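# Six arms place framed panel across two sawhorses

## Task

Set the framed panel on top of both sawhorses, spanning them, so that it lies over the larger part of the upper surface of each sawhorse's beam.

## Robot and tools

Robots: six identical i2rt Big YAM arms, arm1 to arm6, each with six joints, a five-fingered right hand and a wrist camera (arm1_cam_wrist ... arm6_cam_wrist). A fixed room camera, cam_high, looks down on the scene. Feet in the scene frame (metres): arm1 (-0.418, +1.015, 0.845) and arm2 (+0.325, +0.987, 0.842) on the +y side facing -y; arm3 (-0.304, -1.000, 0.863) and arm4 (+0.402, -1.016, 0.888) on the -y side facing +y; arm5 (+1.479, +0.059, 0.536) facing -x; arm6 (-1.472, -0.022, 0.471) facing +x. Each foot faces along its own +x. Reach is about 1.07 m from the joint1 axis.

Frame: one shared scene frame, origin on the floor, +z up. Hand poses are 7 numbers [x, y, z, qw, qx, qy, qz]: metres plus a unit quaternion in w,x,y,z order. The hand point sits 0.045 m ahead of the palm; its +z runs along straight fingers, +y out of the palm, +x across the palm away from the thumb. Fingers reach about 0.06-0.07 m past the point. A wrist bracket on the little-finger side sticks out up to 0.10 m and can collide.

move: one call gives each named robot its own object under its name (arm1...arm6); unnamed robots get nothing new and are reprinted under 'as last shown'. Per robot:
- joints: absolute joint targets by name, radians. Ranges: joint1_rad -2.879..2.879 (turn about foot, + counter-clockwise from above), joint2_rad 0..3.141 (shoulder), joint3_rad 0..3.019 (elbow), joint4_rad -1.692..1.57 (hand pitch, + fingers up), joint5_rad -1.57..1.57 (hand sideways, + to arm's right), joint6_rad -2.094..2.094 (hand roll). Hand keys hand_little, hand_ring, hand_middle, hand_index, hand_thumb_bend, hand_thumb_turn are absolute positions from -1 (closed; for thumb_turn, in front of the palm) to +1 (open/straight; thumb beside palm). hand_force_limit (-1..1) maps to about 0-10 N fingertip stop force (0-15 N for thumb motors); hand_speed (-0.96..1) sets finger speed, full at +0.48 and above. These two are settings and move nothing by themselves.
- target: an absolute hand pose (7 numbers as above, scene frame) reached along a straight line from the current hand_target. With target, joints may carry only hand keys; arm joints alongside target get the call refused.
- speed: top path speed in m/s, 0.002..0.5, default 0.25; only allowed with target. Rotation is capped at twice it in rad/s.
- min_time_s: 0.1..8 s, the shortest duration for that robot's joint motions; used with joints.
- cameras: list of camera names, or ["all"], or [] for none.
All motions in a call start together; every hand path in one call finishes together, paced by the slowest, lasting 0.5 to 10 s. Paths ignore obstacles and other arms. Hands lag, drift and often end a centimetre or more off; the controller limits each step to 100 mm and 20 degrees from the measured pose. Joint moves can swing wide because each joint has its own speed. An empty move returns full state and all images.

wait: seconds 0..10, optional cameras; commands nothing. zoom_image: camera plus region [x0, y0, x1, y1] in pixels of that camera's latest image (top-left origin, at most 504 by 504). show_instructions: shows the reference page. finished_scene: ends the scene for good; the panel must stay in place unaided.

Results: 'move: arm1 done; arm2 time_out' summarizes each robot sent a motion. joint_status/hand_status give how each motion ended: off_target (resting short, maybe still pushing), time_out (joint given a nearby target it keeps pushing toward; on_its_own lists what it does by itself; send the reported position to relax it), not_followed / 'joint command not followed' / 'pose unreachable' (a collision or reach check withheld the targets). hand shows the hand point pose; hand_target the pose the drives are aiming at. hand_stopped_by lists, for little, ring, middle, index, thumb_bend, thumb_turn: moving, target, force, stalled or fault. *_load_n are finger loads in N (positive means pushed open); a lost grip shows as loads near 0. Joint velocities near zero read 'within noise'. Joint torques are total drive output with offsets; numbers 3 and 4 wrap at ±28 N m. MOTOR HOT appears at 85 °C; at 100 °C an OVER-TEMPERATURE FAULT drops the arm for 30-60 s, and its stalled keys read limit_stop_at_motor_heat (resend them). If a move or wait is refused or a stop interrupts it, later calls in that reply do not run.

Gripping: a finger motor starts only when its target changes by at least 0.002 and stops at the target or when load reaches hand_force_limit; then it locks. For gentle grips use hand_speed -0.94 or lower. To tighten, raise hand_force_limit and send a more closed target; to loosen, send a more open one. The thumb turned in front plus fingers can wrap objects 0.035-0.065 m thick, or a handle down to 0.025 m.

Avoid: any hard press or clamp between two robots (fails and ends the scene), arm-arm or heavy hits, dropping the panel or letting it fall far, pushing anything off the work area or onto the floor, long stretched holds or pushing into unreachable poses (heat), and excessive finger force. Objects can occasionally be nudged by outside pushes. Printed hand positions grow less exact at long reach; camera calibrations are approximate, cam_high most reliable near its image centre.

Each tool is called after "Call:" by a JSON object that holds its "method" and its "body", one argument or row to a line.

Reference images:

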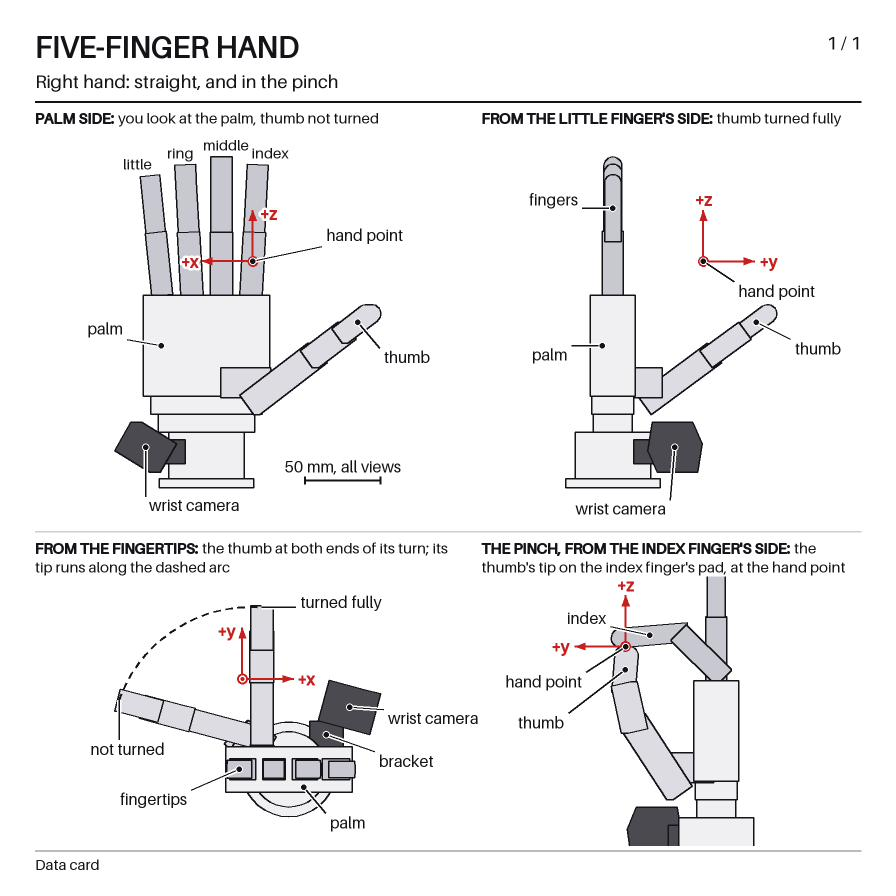

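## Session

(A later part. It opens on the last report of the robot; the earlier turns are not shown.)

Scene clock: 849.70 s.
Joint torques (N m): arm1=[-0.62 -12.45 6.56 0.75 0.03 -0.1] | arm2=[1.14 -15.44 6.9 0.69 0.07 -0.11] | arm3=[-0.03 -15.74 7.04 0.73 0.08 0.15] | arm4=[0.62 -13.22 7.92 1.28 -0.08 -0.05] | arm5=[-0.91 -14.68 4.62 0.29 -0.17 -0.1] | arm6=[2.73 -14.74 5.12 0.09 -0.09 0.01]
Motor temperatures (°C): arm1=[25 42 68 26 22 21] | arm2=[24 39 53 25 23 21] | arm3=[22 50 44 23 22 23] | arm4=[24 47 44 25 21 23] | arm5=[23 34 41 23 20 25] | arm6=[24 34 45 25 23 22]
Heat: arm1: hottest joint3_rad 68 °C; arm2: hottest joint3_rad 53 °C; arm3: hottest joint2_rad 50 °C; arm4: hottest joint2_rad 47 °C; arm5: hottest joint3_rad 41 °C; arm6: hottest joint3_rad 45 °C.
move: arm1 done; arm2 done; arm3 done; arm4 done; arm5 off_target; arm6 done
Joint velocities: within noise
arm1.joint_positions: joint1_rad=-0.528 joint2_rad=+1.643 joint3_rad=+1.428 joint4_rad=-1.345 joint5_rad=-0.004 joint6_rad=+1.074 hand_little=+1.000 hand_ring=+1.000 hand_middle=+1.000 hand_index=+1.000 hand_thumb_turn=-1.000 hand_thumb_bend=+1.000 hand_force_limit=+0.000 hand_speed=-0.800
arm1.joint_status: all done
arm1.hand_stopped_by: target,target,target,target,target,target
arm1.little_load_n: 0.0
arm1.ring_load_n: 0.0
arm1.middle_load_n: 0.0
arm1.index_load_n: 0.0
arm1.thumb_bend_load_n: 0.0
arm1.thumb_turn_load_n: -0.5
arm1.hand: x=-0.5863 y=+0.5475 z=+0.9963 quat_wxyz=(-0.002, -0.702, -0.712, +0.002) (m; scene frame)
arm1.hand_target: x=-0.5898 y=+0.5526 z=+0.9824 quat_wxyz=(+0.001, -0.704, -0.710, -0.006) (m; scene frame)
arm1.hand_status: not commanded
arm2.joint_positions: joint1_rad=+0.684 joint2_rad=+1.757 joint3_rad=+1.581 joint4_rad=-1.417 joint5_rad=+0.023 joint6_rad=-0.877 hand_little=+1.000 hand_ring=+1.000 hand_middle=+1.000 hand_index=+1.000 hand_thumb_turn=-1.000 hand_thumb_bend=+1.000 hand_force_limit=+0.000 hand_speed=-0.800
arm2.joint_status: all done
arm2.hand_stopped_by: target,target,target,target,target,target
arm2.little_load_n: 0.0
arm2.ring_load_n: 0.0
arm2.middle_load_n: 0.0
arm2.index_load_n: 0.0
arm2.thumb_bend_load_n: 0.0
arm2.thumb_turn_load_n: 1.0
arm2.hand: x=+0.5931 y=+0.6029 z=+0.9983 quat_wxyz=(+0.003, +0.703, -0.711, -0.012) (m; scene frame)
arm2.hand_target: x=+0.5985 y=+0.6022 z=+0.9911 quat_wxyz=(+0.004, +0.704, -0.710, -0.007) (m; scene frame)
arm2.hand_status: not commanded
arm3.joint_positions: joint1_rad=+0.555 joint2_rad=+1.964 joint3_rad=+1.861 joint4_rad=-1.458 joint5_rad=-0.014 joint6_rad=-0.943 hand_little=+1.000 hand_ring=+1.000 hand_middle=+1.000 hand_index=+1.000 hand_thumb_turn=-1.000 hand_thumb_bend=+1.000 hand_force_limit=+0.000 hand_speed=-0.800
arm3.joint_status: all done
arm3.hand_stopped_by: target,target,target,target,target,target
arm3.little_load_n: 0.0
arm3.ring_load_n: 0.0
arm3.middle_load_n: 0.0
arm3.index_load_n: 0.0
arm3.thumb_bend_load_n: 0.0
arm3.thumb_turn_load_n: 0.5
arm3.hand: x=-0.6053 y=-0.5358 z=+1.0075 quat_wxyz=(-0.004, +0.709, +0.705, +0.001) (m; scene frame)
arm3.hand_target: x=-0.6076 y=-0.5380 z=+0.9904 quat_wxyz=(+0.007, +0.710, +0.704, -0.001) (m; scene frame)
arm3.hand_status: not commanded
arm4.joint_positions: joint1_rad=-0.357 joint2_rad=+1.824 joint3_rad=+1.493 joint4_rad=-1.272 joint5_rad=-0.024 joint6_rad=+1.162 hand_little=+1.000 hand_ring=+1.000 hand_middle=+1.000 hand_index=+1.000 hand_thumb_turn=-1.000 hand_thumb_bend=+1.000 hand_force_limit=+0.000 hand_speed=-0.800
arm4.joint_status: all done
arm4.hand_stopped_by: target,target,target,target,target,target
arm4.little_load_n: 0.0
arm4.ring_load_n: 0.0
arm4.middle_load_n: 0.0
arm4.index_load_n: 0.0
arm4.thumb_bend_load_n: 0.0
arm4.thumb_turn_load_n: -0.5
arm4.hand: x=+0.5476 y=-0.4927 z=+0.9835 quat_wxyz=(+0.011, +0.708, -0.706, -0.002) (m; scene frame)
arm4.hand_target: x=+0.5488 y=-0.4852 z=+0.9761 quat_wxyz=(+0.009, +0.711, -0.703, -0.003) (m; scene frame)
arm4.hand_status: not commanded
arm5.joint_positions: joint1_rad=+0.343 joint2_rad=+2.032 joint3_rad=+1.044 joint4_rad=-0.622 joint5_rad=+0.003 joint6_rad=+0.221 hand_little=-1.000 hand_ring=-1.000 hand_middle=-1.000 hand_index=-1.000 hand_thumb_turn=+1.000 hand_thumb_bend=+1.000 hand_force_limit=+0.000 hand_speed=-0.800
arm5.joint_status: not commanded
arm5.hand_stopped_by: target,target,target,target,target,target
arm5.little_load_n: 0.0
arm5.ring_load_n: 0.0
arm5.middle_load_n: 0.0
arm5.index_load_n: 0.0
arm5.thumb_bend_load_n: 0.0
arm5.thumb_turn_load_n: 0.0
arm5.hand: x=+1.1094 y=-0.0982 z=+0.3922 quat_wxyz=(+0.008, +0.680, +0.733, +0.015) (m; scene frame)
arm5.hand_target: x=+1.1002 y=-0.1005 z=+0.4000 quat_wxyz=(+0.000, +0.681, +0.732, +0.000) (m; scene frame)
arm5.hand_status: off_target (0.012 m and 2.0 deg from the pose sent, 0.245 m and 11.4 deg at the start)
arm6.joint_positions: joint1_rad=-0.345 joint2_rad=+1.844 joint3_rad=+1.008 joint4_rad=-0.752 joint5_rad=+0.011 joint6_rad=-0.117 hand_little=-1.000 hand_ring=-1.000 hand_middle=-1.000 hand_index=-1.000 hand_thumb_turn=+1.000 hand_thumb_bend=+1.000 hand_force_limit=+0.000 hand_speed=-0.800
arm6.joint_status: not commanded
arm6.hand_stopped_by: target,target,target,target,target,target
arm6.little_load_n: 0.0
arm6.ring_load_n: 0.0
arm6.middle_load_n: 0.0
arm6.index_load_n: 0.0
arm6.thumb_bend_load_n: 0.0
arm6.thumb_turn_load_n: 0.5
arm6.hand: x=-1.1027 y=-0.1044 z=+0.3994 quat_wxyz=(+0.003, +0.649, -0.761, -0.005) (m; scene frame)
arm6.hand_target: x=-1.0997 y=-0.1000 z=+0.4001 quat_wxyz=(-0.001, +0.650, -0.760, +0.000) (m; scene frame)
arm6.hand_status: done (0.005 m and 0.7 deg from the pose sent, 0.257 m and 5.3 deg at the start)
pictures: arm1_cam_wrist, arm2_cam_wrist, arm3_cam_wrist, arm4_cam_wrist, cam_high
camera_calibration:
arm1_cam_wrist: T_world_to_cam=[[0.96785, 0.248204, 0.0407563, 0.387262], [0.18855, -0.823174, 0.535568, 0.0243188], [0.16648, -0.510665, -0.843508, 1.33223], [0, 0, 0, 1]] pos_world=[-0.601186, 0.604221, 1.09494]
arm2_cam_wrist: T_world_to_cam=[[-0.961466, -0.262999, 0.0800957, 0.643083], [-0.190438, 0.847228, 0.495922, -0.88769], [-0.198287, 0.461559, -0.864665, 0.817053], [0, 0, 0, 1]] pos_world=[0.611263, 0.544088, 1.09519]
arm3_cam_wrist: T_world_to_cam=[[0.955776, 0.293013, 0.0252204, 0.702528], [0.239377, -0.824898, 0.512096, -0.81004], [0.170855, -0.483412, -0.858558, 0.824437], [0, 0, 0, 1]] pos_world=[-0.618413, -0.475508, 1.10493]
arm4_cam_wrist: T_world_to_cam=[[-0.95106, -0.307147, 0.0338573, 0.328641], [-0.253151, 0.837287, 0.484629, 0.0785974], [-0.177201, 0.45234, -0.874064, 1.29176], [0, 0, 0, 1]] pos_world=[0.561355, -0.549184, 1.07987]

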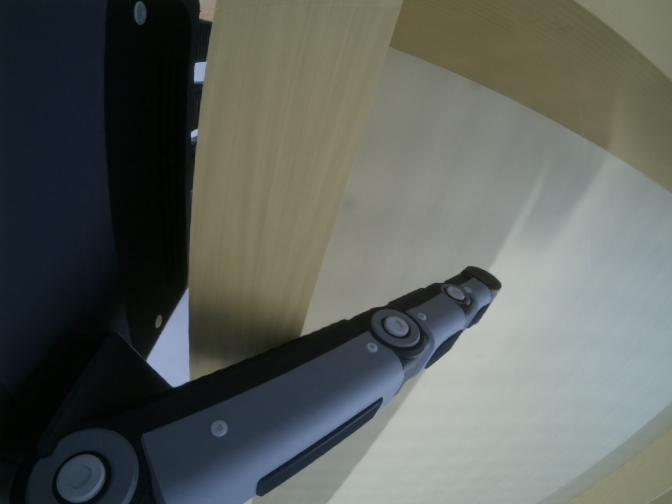

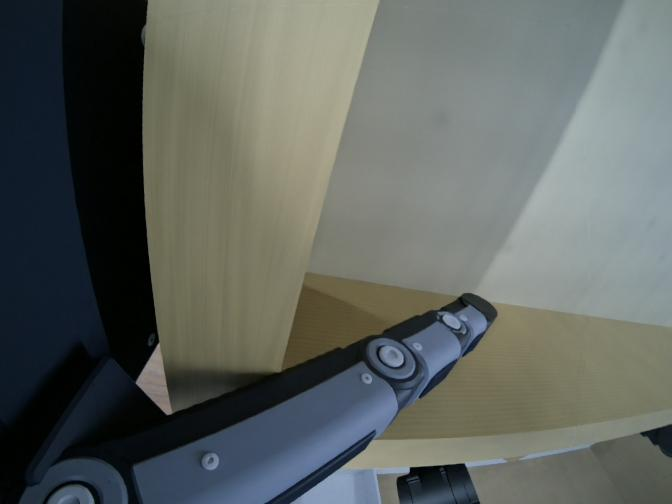

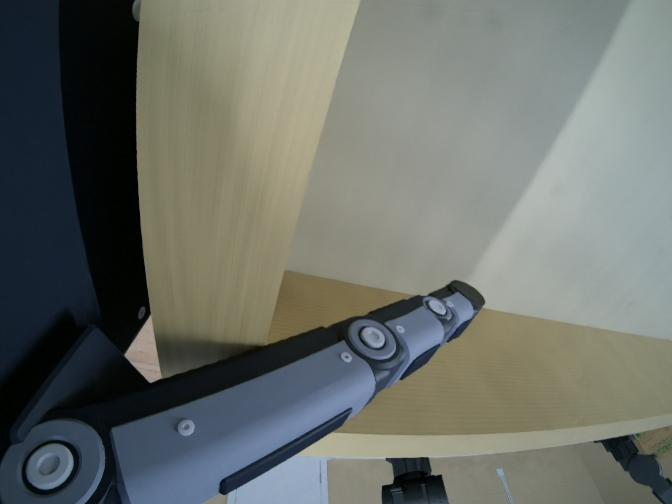

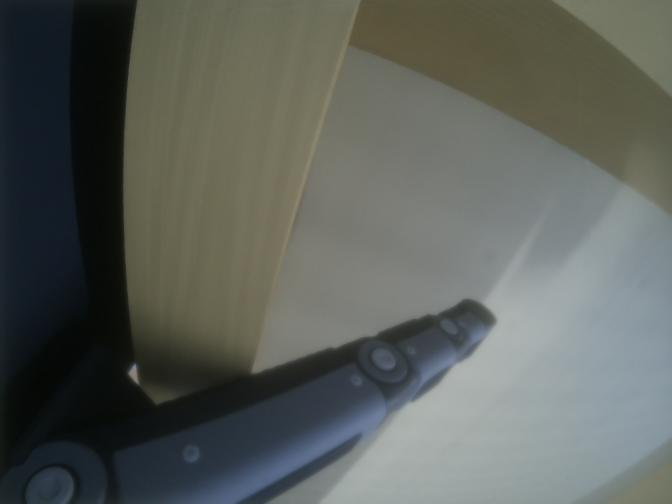

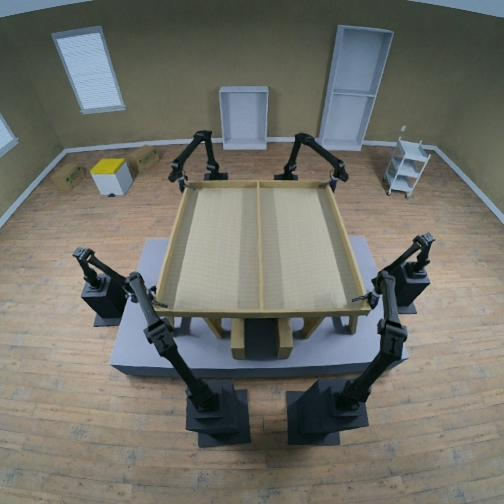

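Call:
{"method": "move", "body": {
  "arm1": {"target": [-0.600, 0.552, 1.13, 0, 0.7071, 0.7071, 0], "speed": 0.12},
  "arm2": {"target": [0.610, 0.602, 1.14, 0, 0.7071, -0.7071, 0], "speed": 0.12},
  "arm3": {"target": [-0.618, -0.538, 1.145, 0, 0.7071, 0.7071, 0], "speed": 0.12},
  "arm4": {"target": [0.560, -0.485, 1.13, 0, 0.7071, -0.7071, 0], "speed": 0.12},
  "cameras": ["all"]
}}

Scene clock: 864.60 s.
Joint torques (N m): arm1=[-0.5 -13.22 12.96 -0.36 -0.03 -0.13] | arm2=[1.49 -16.91 11.74 -0.54 0.05 -0.04] | arm3=[0.44 -17.61 11.9 -0.02 0.17 0.14] | arm4=[-0.73 -15.97 11.32 0.1 0.15 -0.1] | arm5=[-0.91 -14.56 4.63 0.29 -0.16 -0.1] | arm6=[2.78 -14.74 5.11 0.1 -0.09 0]
Motor temperatures (°C): arm1=[25 41 62 26 22 21] | arm2=[24 38 50 25 23 21] | arm3=[22 47 43 23 22 23] | arm4=[24 45 44 25 21 23] | arm5=[23 32 38 23 20 25] | arm6=[24 34 41 25 23 22]
Heat: arm1: hottest joint3_rad 62 °C; arm2: hottest joint3_rad 50 °C; arm3: hottest joint2_rad 47 °C; arm4: hottest joint2_rad 45 °C; arm5: hottest joint3_rad 38 °C; arm6: hottest joint3_rad 41 °C.
move: arm1 off_target; arm2 off_target; arm3 off_target; arm4 off_target
Joint velocities: within noise
arm1.joint_positions: joint1_rad=-0.546 joint2_rad=+1.620 joint3_rad=+1.709 joint4_rad=-1.675 joint5_rad=-0.003 joint6_rad=+1.078 hand_little=+1.000 hand_ring=+1.000 hand_middle=+1.000 hand_index=+1.000 hand_thumb_turn=-1.000 hand_thumb_bend=+1.000 hand_force_limit=+0.000 hand_speed=-0.800
arm1.joint_status: not commanded
arm1.hand_stopped_by: target,target,target,target,target,target
arm1.little_load_n: -0.5
arm1.ring_load_n: 0.0
arm1.middle_load_n: 0.0
arm1.index_load_n: 0.0
arm1.thumb_bend_load_n: 0.0
arm1.thumb_turn_load_n: 0.0
arm1.hand: x=-0.5912 y=+0.5570 z=+1.1135 quat_wxyz=(+0.003, -0.710, -0.704, -0.010) (m; scene frame)
arm1.hand_target: x=-0.5999 y=+0.5524 z=+1.1295 quat_wxyz=(-0.002, -0.711, -0.704, +0.006) (m; scene frame)
arm1.hand_status: off_target (0.019 m and 1.3 deg from the pose sent, 0.134 m and 0.8 deg at the start; a joint's target at an end of its range on 23 of 62 steps)
arm2.joint_positions: joint1_rad=+0.701 joint2_rad=+1.730 joint3_rad=+1.870 joint4_rad=-1.683 joint5_rad=+0.009 joint6_rad=-0.883 hand_little=+1.000 hand_ring=+1.000 hand_middle=+1.000 hand_index=+1.000 hand_thumb_turn=-1.000 hand_thumb_bend=+1.000 hand_force_limit=+0.000 hand_speed=-0.800
arm2.joint_status: not commanded
arm2.hand_stopped_by: target,target,target,target,target,target
arm2.little_load_n: 0.0
arm2.ring_load_n: 0.0
arm2.middle_load_n: 0.0
arm2.index_load_n: 0.0
arm2.thumb_bend_load_n: 0.0
arm2.thumb_turn_load_n: 0.0
arm2.hand: x=+0.6039 y=+0.6034 z=+1.1186 quat_wxyz=(-0.001, +0.711, -0.703, +0.014) (m; scene frame)
arm2.hand_target: x=+0.6104 y=+0.6033 z=+1.1386 quat_wxyz=(+0.001, +0.711, -0.703, +0.036) (m; scene frame)
arm2.hand_status: off_target (0.022 m and 1.7 deg from the pose sent, 0.143 m and 1.6 deg at the start; a joint's target at an end of its range on 29 of 62 steps)
arm3.joint_positions: joint1_rad=+0.563 joint2_rad=+1.915 joint3_rad=+2.095 joint4_rad=-1.680 joint5_rad=-0.008 joint6_rad=-0.953 hand_little=+1.000 hand_ring=+1.000 hand_middle=+1.000 hand_index=+1.000 hand_thumb_turn=-1.000 hand_thumb_bend=+1.000 hand_force_limit=+0.000 hand_speed=-0.800
arm3.joint_status: not commanded
arm3.hand_stopped_by: target,target,target,target,target,target
arm3.little_load_n: 0.0
arm3.ring_load_n: 0.0
arm3.middle_load_n: 0.0
arm3.index_load_n: 0.0
arm3.thumb_bend_load_n: -0.5
arm3.thumb_turn_load_n: 0.0
arm3.hand: x=-0.6069 y=-0.5407 z=+1.1225 quat_wxyz=(-0.033, +0.702, +0.712, +0.009) (m; scene frame)
arm3.hand_target: x=-0.6165 y=-0.5384 z=+1.1439 quat_wxyz=(-0.058, +0.700, +0.712, +0.014) (m; scene frame)
arm3.hand_status: off_target (0.025 m and 4.0 deg from the pose sent, 0.138 m and 0.5 deg at the start; a joint's target at an end of its range on 36 of 62 steps)
arm4.joint_positions: joint1_rad=-0.359 joint2_rad=+1.797 joint3_rad=+1.773 joint4_rad=-1.618 joint5_rad=-0.009 joint6_rad=+1.171 hand_little=+1.000 hand_ring=+1.000 hand_middle=+1.000 hand_index=+1.000 hand_thumb_turn=-1.000 hand_thumb_bend=+1.000 hand_force_limit=+0.000 hand_speed=-0.800
arm4.joint_status: not commanded
arm4.hand_stopped_by: target,target,target,target,target,target
arm4.little_load_n: 0.0
arm4.ring_load_n: 0.0
arm4.middle_load_n: 0.0
arm4.index_load_n: 0.0
arm4.thumb_bend_load_n: 0.0
arm4.thumb_turn_load_n: 0.0
arm4.hand: x=+0.5501 y=-0.4936 z=+1.1018 quat_wxyz=(+0.026, +0.703, -0.710, +0.012) (m; scene frame)
arm4.hand_target: x=+0.5609 y=-0.4862 z=+1.1292 quat_wxyz=(-0.001, +0.703, -0.711, +0.003) (m; scene frame)
arm4.hand_status: off_target (0.031 m and 3.4 deg from the pose sent, 0.147 m and 1.3 deg at the start)
arm5, arm6: as last shown
arm6.thumb_turn_load_n: 0.0
pictures: arm1_cam_wrist, arm2_cam_wrist, arm3_cam_wrist, arm4_cam_wrist, arm5_cam_wrist, arm6_cam_wrist, cam_high
camera_calibration:
arm1_cam_wrist: T_world_to_cam=[[0.972641, 0.225164, 0.0571956, 0.382088], [0.163996, -0.839855, 0.517444, -0.0147467], [0.164546, -0.493907, -0.853803, 1.43776], [0, 0, 0, 1]] pos_world=[-0.605793, 0.611702, 1.21334]
arm2_cam_wrist: T_world_to_cam=[[-0.958032, -0.28275, 0.0471837, 0.69059], [-0.23023, 0.85701, 0.461007, -0.888565], [-0.170787, 0.430796, -0.886141, 0.949094], [0, 0, 0, 1]] pos_world=[0.619126, 0.547908, 1.21808]
arm3_cam_wrist: T_world_to_cam=[[0.950508, 0.310461, 0.0121437, 0.723604], [0.270435, -0.845942, 0.459617, -0.80614], [0.152966, -0.433586, -0.888034, 0.97022], [0, 0, 0, 1]] pos_world=[-0.618194, -0.485924, 1.22332]
arm4_cam_wrist: T_world_to_cam=[[-0.954317, -0.295048, 0.047181, 0.319832], [-0.24348, 0.859414, 0.449583, 0.0668807], [-0.173197, 0.417557, -0.891991, 1.39649], [0, 0, 0, 1]] pos_world=[0.563373, -0.546226, 1.2005]
arm5_cam_wrist: T_world_to_cam=[[0.919265, 0.393079, -0.0209957, -0.970848], [0.349307, -0.789983, 0.503897, -0.663883], [0.181485, -0.470548, -0.863509, 0.200754], [0, 0, 0, 1]] pos_world=[1.08793, -0.0483714, 0.487498]
arm6_cam_wrist: T_world_to_cam=[[-0.99828, -0.0557635, -0.0180917, -1.09544], [-0.0574732, 0.870031, 0.489636, -0.166402], [-0.0115635, 0.489833, -0.871739, 0.502751], [0, 0, 0, 1]] pos_world=[-1.09731, -0.162575, 0.499926]

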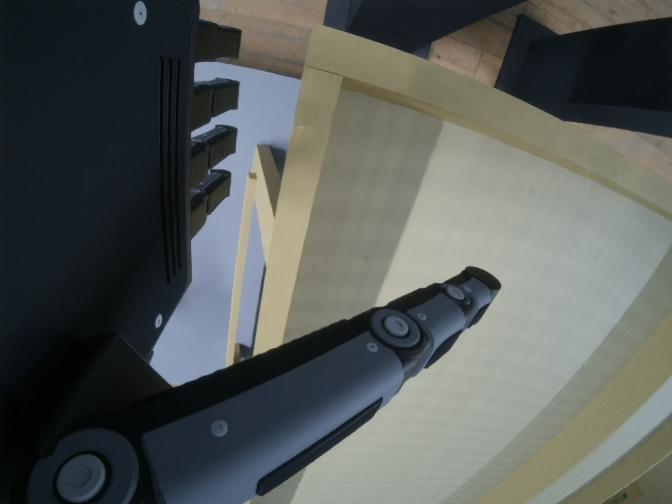

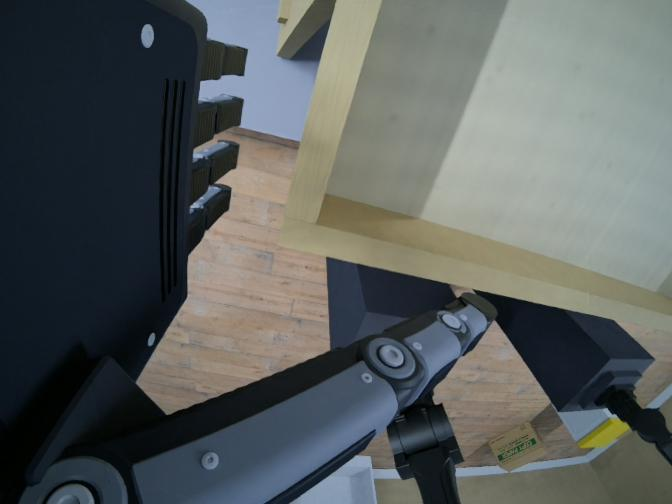

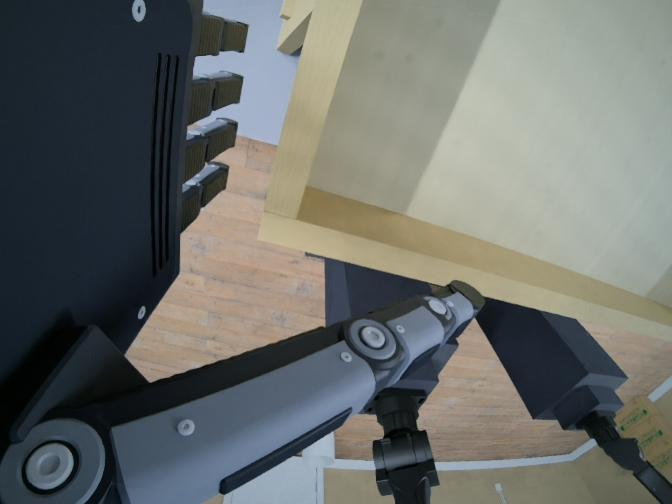

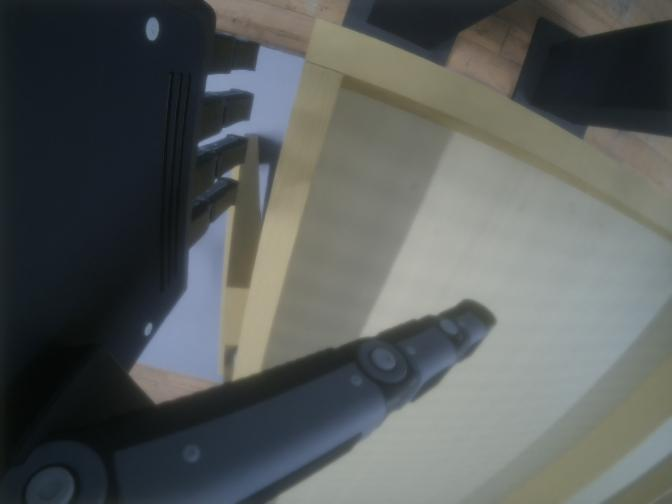

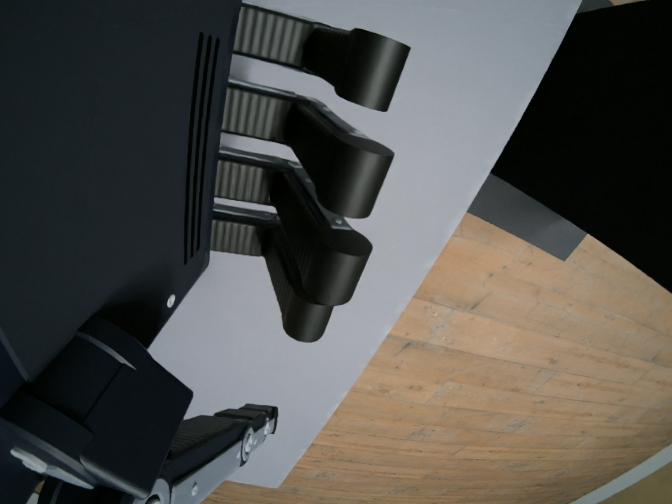

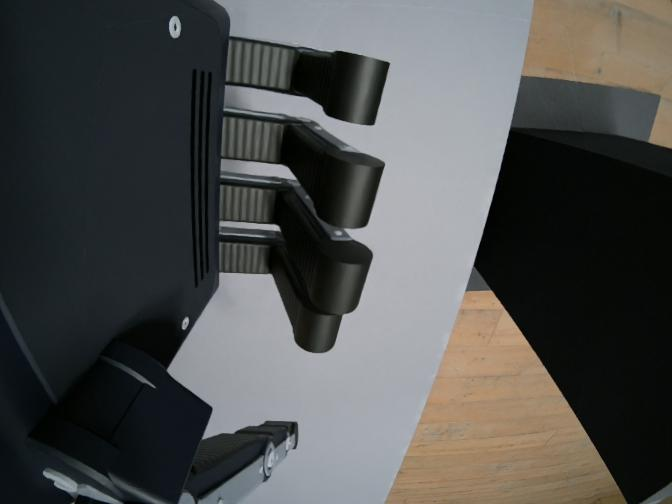

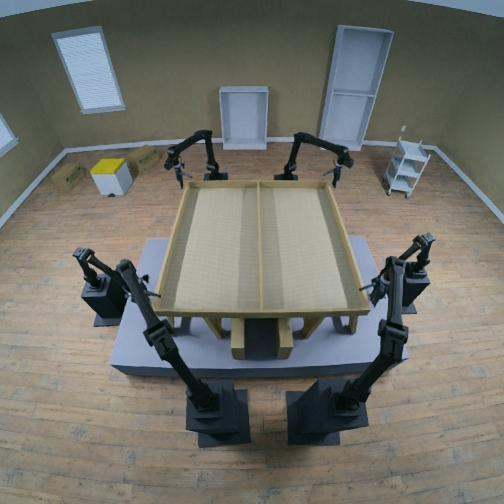

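Call:
{"method": "move", "body": {
  "arm1": {"target": [-0.625, 0.56, 1.22, 0, 0.7071, 0.7071, 0], "speed": 0.2},
  "arm2": {"target": [0.635, 0.61, 1.23, 0, 0.7071, -0.7071, 0], "speed": 0.2},
  "arm3": {"target": [-0.64, -0.55, 1.23, 0, 0.7071, 0.7071, 0], "speed": 0.2},
  "arm4": {"target": [0.59, -0.50, 1.22, 0, 0.7071, -0.7071, 0], "speed": 0.2},
  "cameras": ["arm1_cam_wrist", "arm4_cam_wrist", "cam_high"]
}}

Call:
{"method": "zoom_image", "body": {
  "camera": "cam_high",
  "region": [110, 160, 410, 380]
}}

Scene clock: 877.13 s.
Joint torques (N m): arm1=[-0.26 -10.87 12.59 0.16 -0.16 -0.11] | arm2=[1.32 -13.92 11.4 -0.16 0.08 -0.05] | arm3=[-0.15 -14.97 11.62 0.35 0.15 0.15] | arm4=[-0.21 -14.51 11.12 0.4 -0.14 -0.1] | arm5=[-0.79 -14.56 4.63 0.32 -0.15 -0.11] | arm6=[2.78 -14.74 5.11 0.1 -0.09 0]
Motor temperatures (°C): arm1=[25 39 59 26 22 21] | arm2=[24 38 48 25 23 21] | arm3=[22 45 43 23 22 23] | arm4=[24 44 46 25 21 23] | arm5=[23 31 36 23 20 25] | arm6=[23 34 39 25 23 22]
Heat: arm1: hottest joint3_rad 59 °C; arm2: hottest joint3_rad 48 °C; arm3: hottest joint2_rad 45 °C; arm4: hottest joint3_rad 46 °C; arm5: hottest joint3_rad 36 °C; arm6: hottest joint3_rad 39 °C.
move: arm1 off_target; arm2 off_target; arm3 off_target; arm4 off_target
Joint velocities: within noise
arm1.joint_positions: joint1_rad=-0.615 joint2_rad=+1.525 joint3_rad=+1.836 joint4_rad=-1.675 joint5_rad=-0.024 joint6_rad=+1.011 hand_little=+1.000 hand_ring=+1.000 hand_middle=+1.000 hand_index=+1.000 hand_thumb_turn=-1.000 hand_thumb_bend=+1.000 hand_force_limit=+0.000 hand_speed=-0.800
arm1.joint_status: not commanded
arm1.hand_stopped_by: target,target,target,target,target,target
arm1.little_load_n: 0.0
arm1.ring_load_n: 0.0
arm1.middle_load_n: 0.0
arm1.index_load_n: 0.0
arm1.thumb_bend_load_n: 0.0
arm1.thumb_turn_load_n: 0.0
arm1.hand: x=-0.6201 y=+0.5660 z=+1.2090 quat_wxyz=(-0.033, -0.706, -0.700, +0.096) (m; scene frame)
arm1.hand_target: x=-0.6262 y=+0.5619 z=+1.2180 quat_wxyz=(-0.035, -0.704, -0.701, +0.103) (m; scene frame)
arm1.hand_status: off_target (0.013 m and 11.6 deg from the pose sent, 0.112 m and 1.3 deg at the start; a joint's target at an end of its range on 50 of 50 steps)
arm2.joint_positions: joint1_rad=+0.758 joint2_rad=+1.637 joint3_rad=+2.035 joint4_rad=-1.683 joint5_rad=+0.035 joint6_rad=-0.828 hand_little=+1.000 hand_ring=+1.000 hand_middle=+1.000 hand_index=+1.000 hand_thumb_turn=-1.000 hand_thumb_bend=+1.000 hand_force_limit=+0.000 hand_speed=-0.800
arm2.joint_status: not commanded
arm2.hand_stopped_by: target,target,target,target,target,target
arm2.little_load_n: 0.0
arm2.ring_load_n: 0.0
arm2.middle_load_n: 0.0
arm2.index_load_n: 0.0
arm2.thumb_bend_load_n: 0.0
arm2.thumb_turn_load_n: 0.0
arm2.hand: x=+0.6288 y=+0.6114 z=+1.2190 quat_wxyz=(+0.016, +0.702, -0.698, +0.142) (m; scene frame)
arm2.hand_target: x=+0.6347 y=+0.6109 z=+1.2286 quat_wxyz=(+0.015, +0.700, -0.698, +0.152) (m; scene frame)
arm2.hand_status: off_target (0.013 m and 16.4 deg from the pose sent, 0.116 m and 1.7 deg at the start; a joint's target at an end of its range on 50 of 50 steps)
arm3.joint_positions: joint1_rad=+0.613 joint2_rad=+1.822 joint3_rad=+2.225 joint4_rad=-1.680 joint5_rad=+0.006 joint6_rad=-0.906 hand_little=+1.000 hand_ring=+1.000 hand_middle=+1.000 hand_index=+1.000 hand_thumb_turn=-1.000 hand_thumb_bend=+1.000 hand_force_limit=+0.000 hand_speed=-0.800
arm3.joint_status: not commanded
arm3.hand_stopped_by: target,target,target,target,target,target
arm3.little_load_n: 0.0
arm3.ring_load_n: 0.0
arm3.middle_load_n: 0.0
arm3.index_load_n: 0.0
arm3.thumb_bend_load_n: 0.0
arm3.thumb_turn_load_n: 0.0
arm3.hand: x=-0.6332 y=-0.5542 z=+1.2170 quat_wxyz=(-0.142, +0.694, +0.706, +0.026) (m; scene frame)
arm3.hand_target: x=-0.6396 y=-0.5513 z=+1.2286 quat_wxyz=(-0.157, +0.695, +0.702, +0.027) (m; scene frame)
arm3.hand_status: off_target (0.015 m and 16.7 deg from the pose sent, 0.113 m and 4.0 deg at the start; a joint's target at an end of its range on 50 of 50 steps)
arm4.joint_positions: joint1_rad=-0.434 joint2_rad=+1.732 joint3_rad=+1.930 joint4_rad=-1.705 joint5_rad=-0.021 joint6_rad=+1.101 hand_little=+1.000 hand_ring=+1.000 hand_middle=+1.000 hand_index=+1.000 hand_thumb_turn=-1.000 hand_thumb_bend=+1.000 hand_force_limit=+0.000 hand_speed=-0.800
arm4.joint_status: not commanded
arm4.hand_stopped_by: target,target,target,target,target,target
arm4.little_load_n: 0.0
arm4.ring_load_n: 0.0
arm4.middle_load_n: 0.0
arm4.index_load_n: 0.0
arm4.thumb_bend_load_n: 0.0
arm4.thumb_turn_load_n: 0.0
arm4.hand: x=+0.5858 y=-0.5055 z=+1.1969 quat_wxyz=(-0.035, +0.702, -0.711, -0.017) (m; scene frame)
arm4.hand_target: x=+0.5904 y=-0.5014 z=+1.2186 quat_wxyz=(-0.056, +0.703, -0.709, -0.024) (m; scene frame)
arm4.hand_status: off_target (0.024 m and 4.5 deg from the pose sent, 0.125 m and 3.4 deg at the start; a joint's target at an end of its range on 43 of 50 steps)
arm5, arm6: as last shown
pictures: arm1_cam_wrist, arm4_cam_wrist, cam_high
camera_calibration:
arm1_cam_wrist: T_world_to_cam=[[0.970996, 0.222921, -0.0864517, 0.576661], [0.224085, -0.722352, 0.654212, -0.24646], [0.0833892, -0.65461, -0.751354, 1.44531], [0, 0, 0, 1]] pos_world=[-0.62523, 0.639529, 1.29703]
arm4_cam_wrist: T_world_to_cam=[[-0.955517, -0.292764, -0.0357228, 0.446981], [-0.264368, 0.796485, 0.543802, -0.0893262], [-0.130753, 0.529056, -0.838453, 1.4598], [0, 0, 0, 1]] pos_world=[0.594356, -0.570308, 1.28851]

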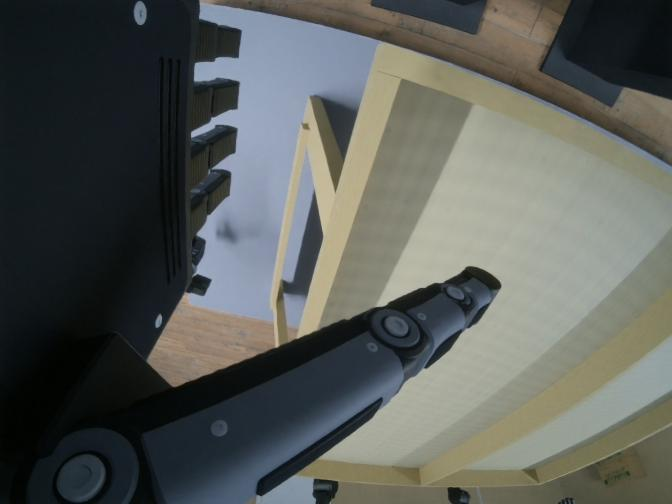

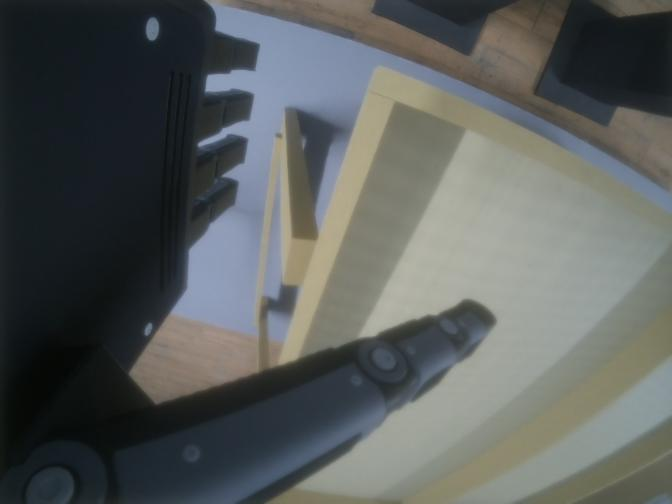

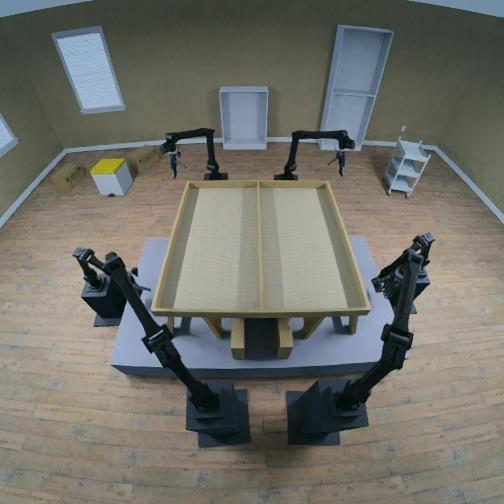

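Scaled by 1.680 from the camera's 504x504 image, which has a finer 720x720 frame.

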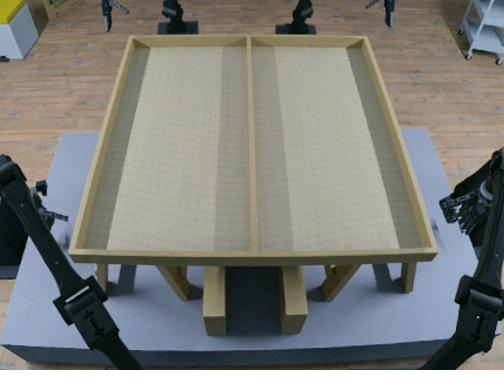

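Call:
{"method": "finished_scene", "body": {

}}

The scene is finished: the task was done.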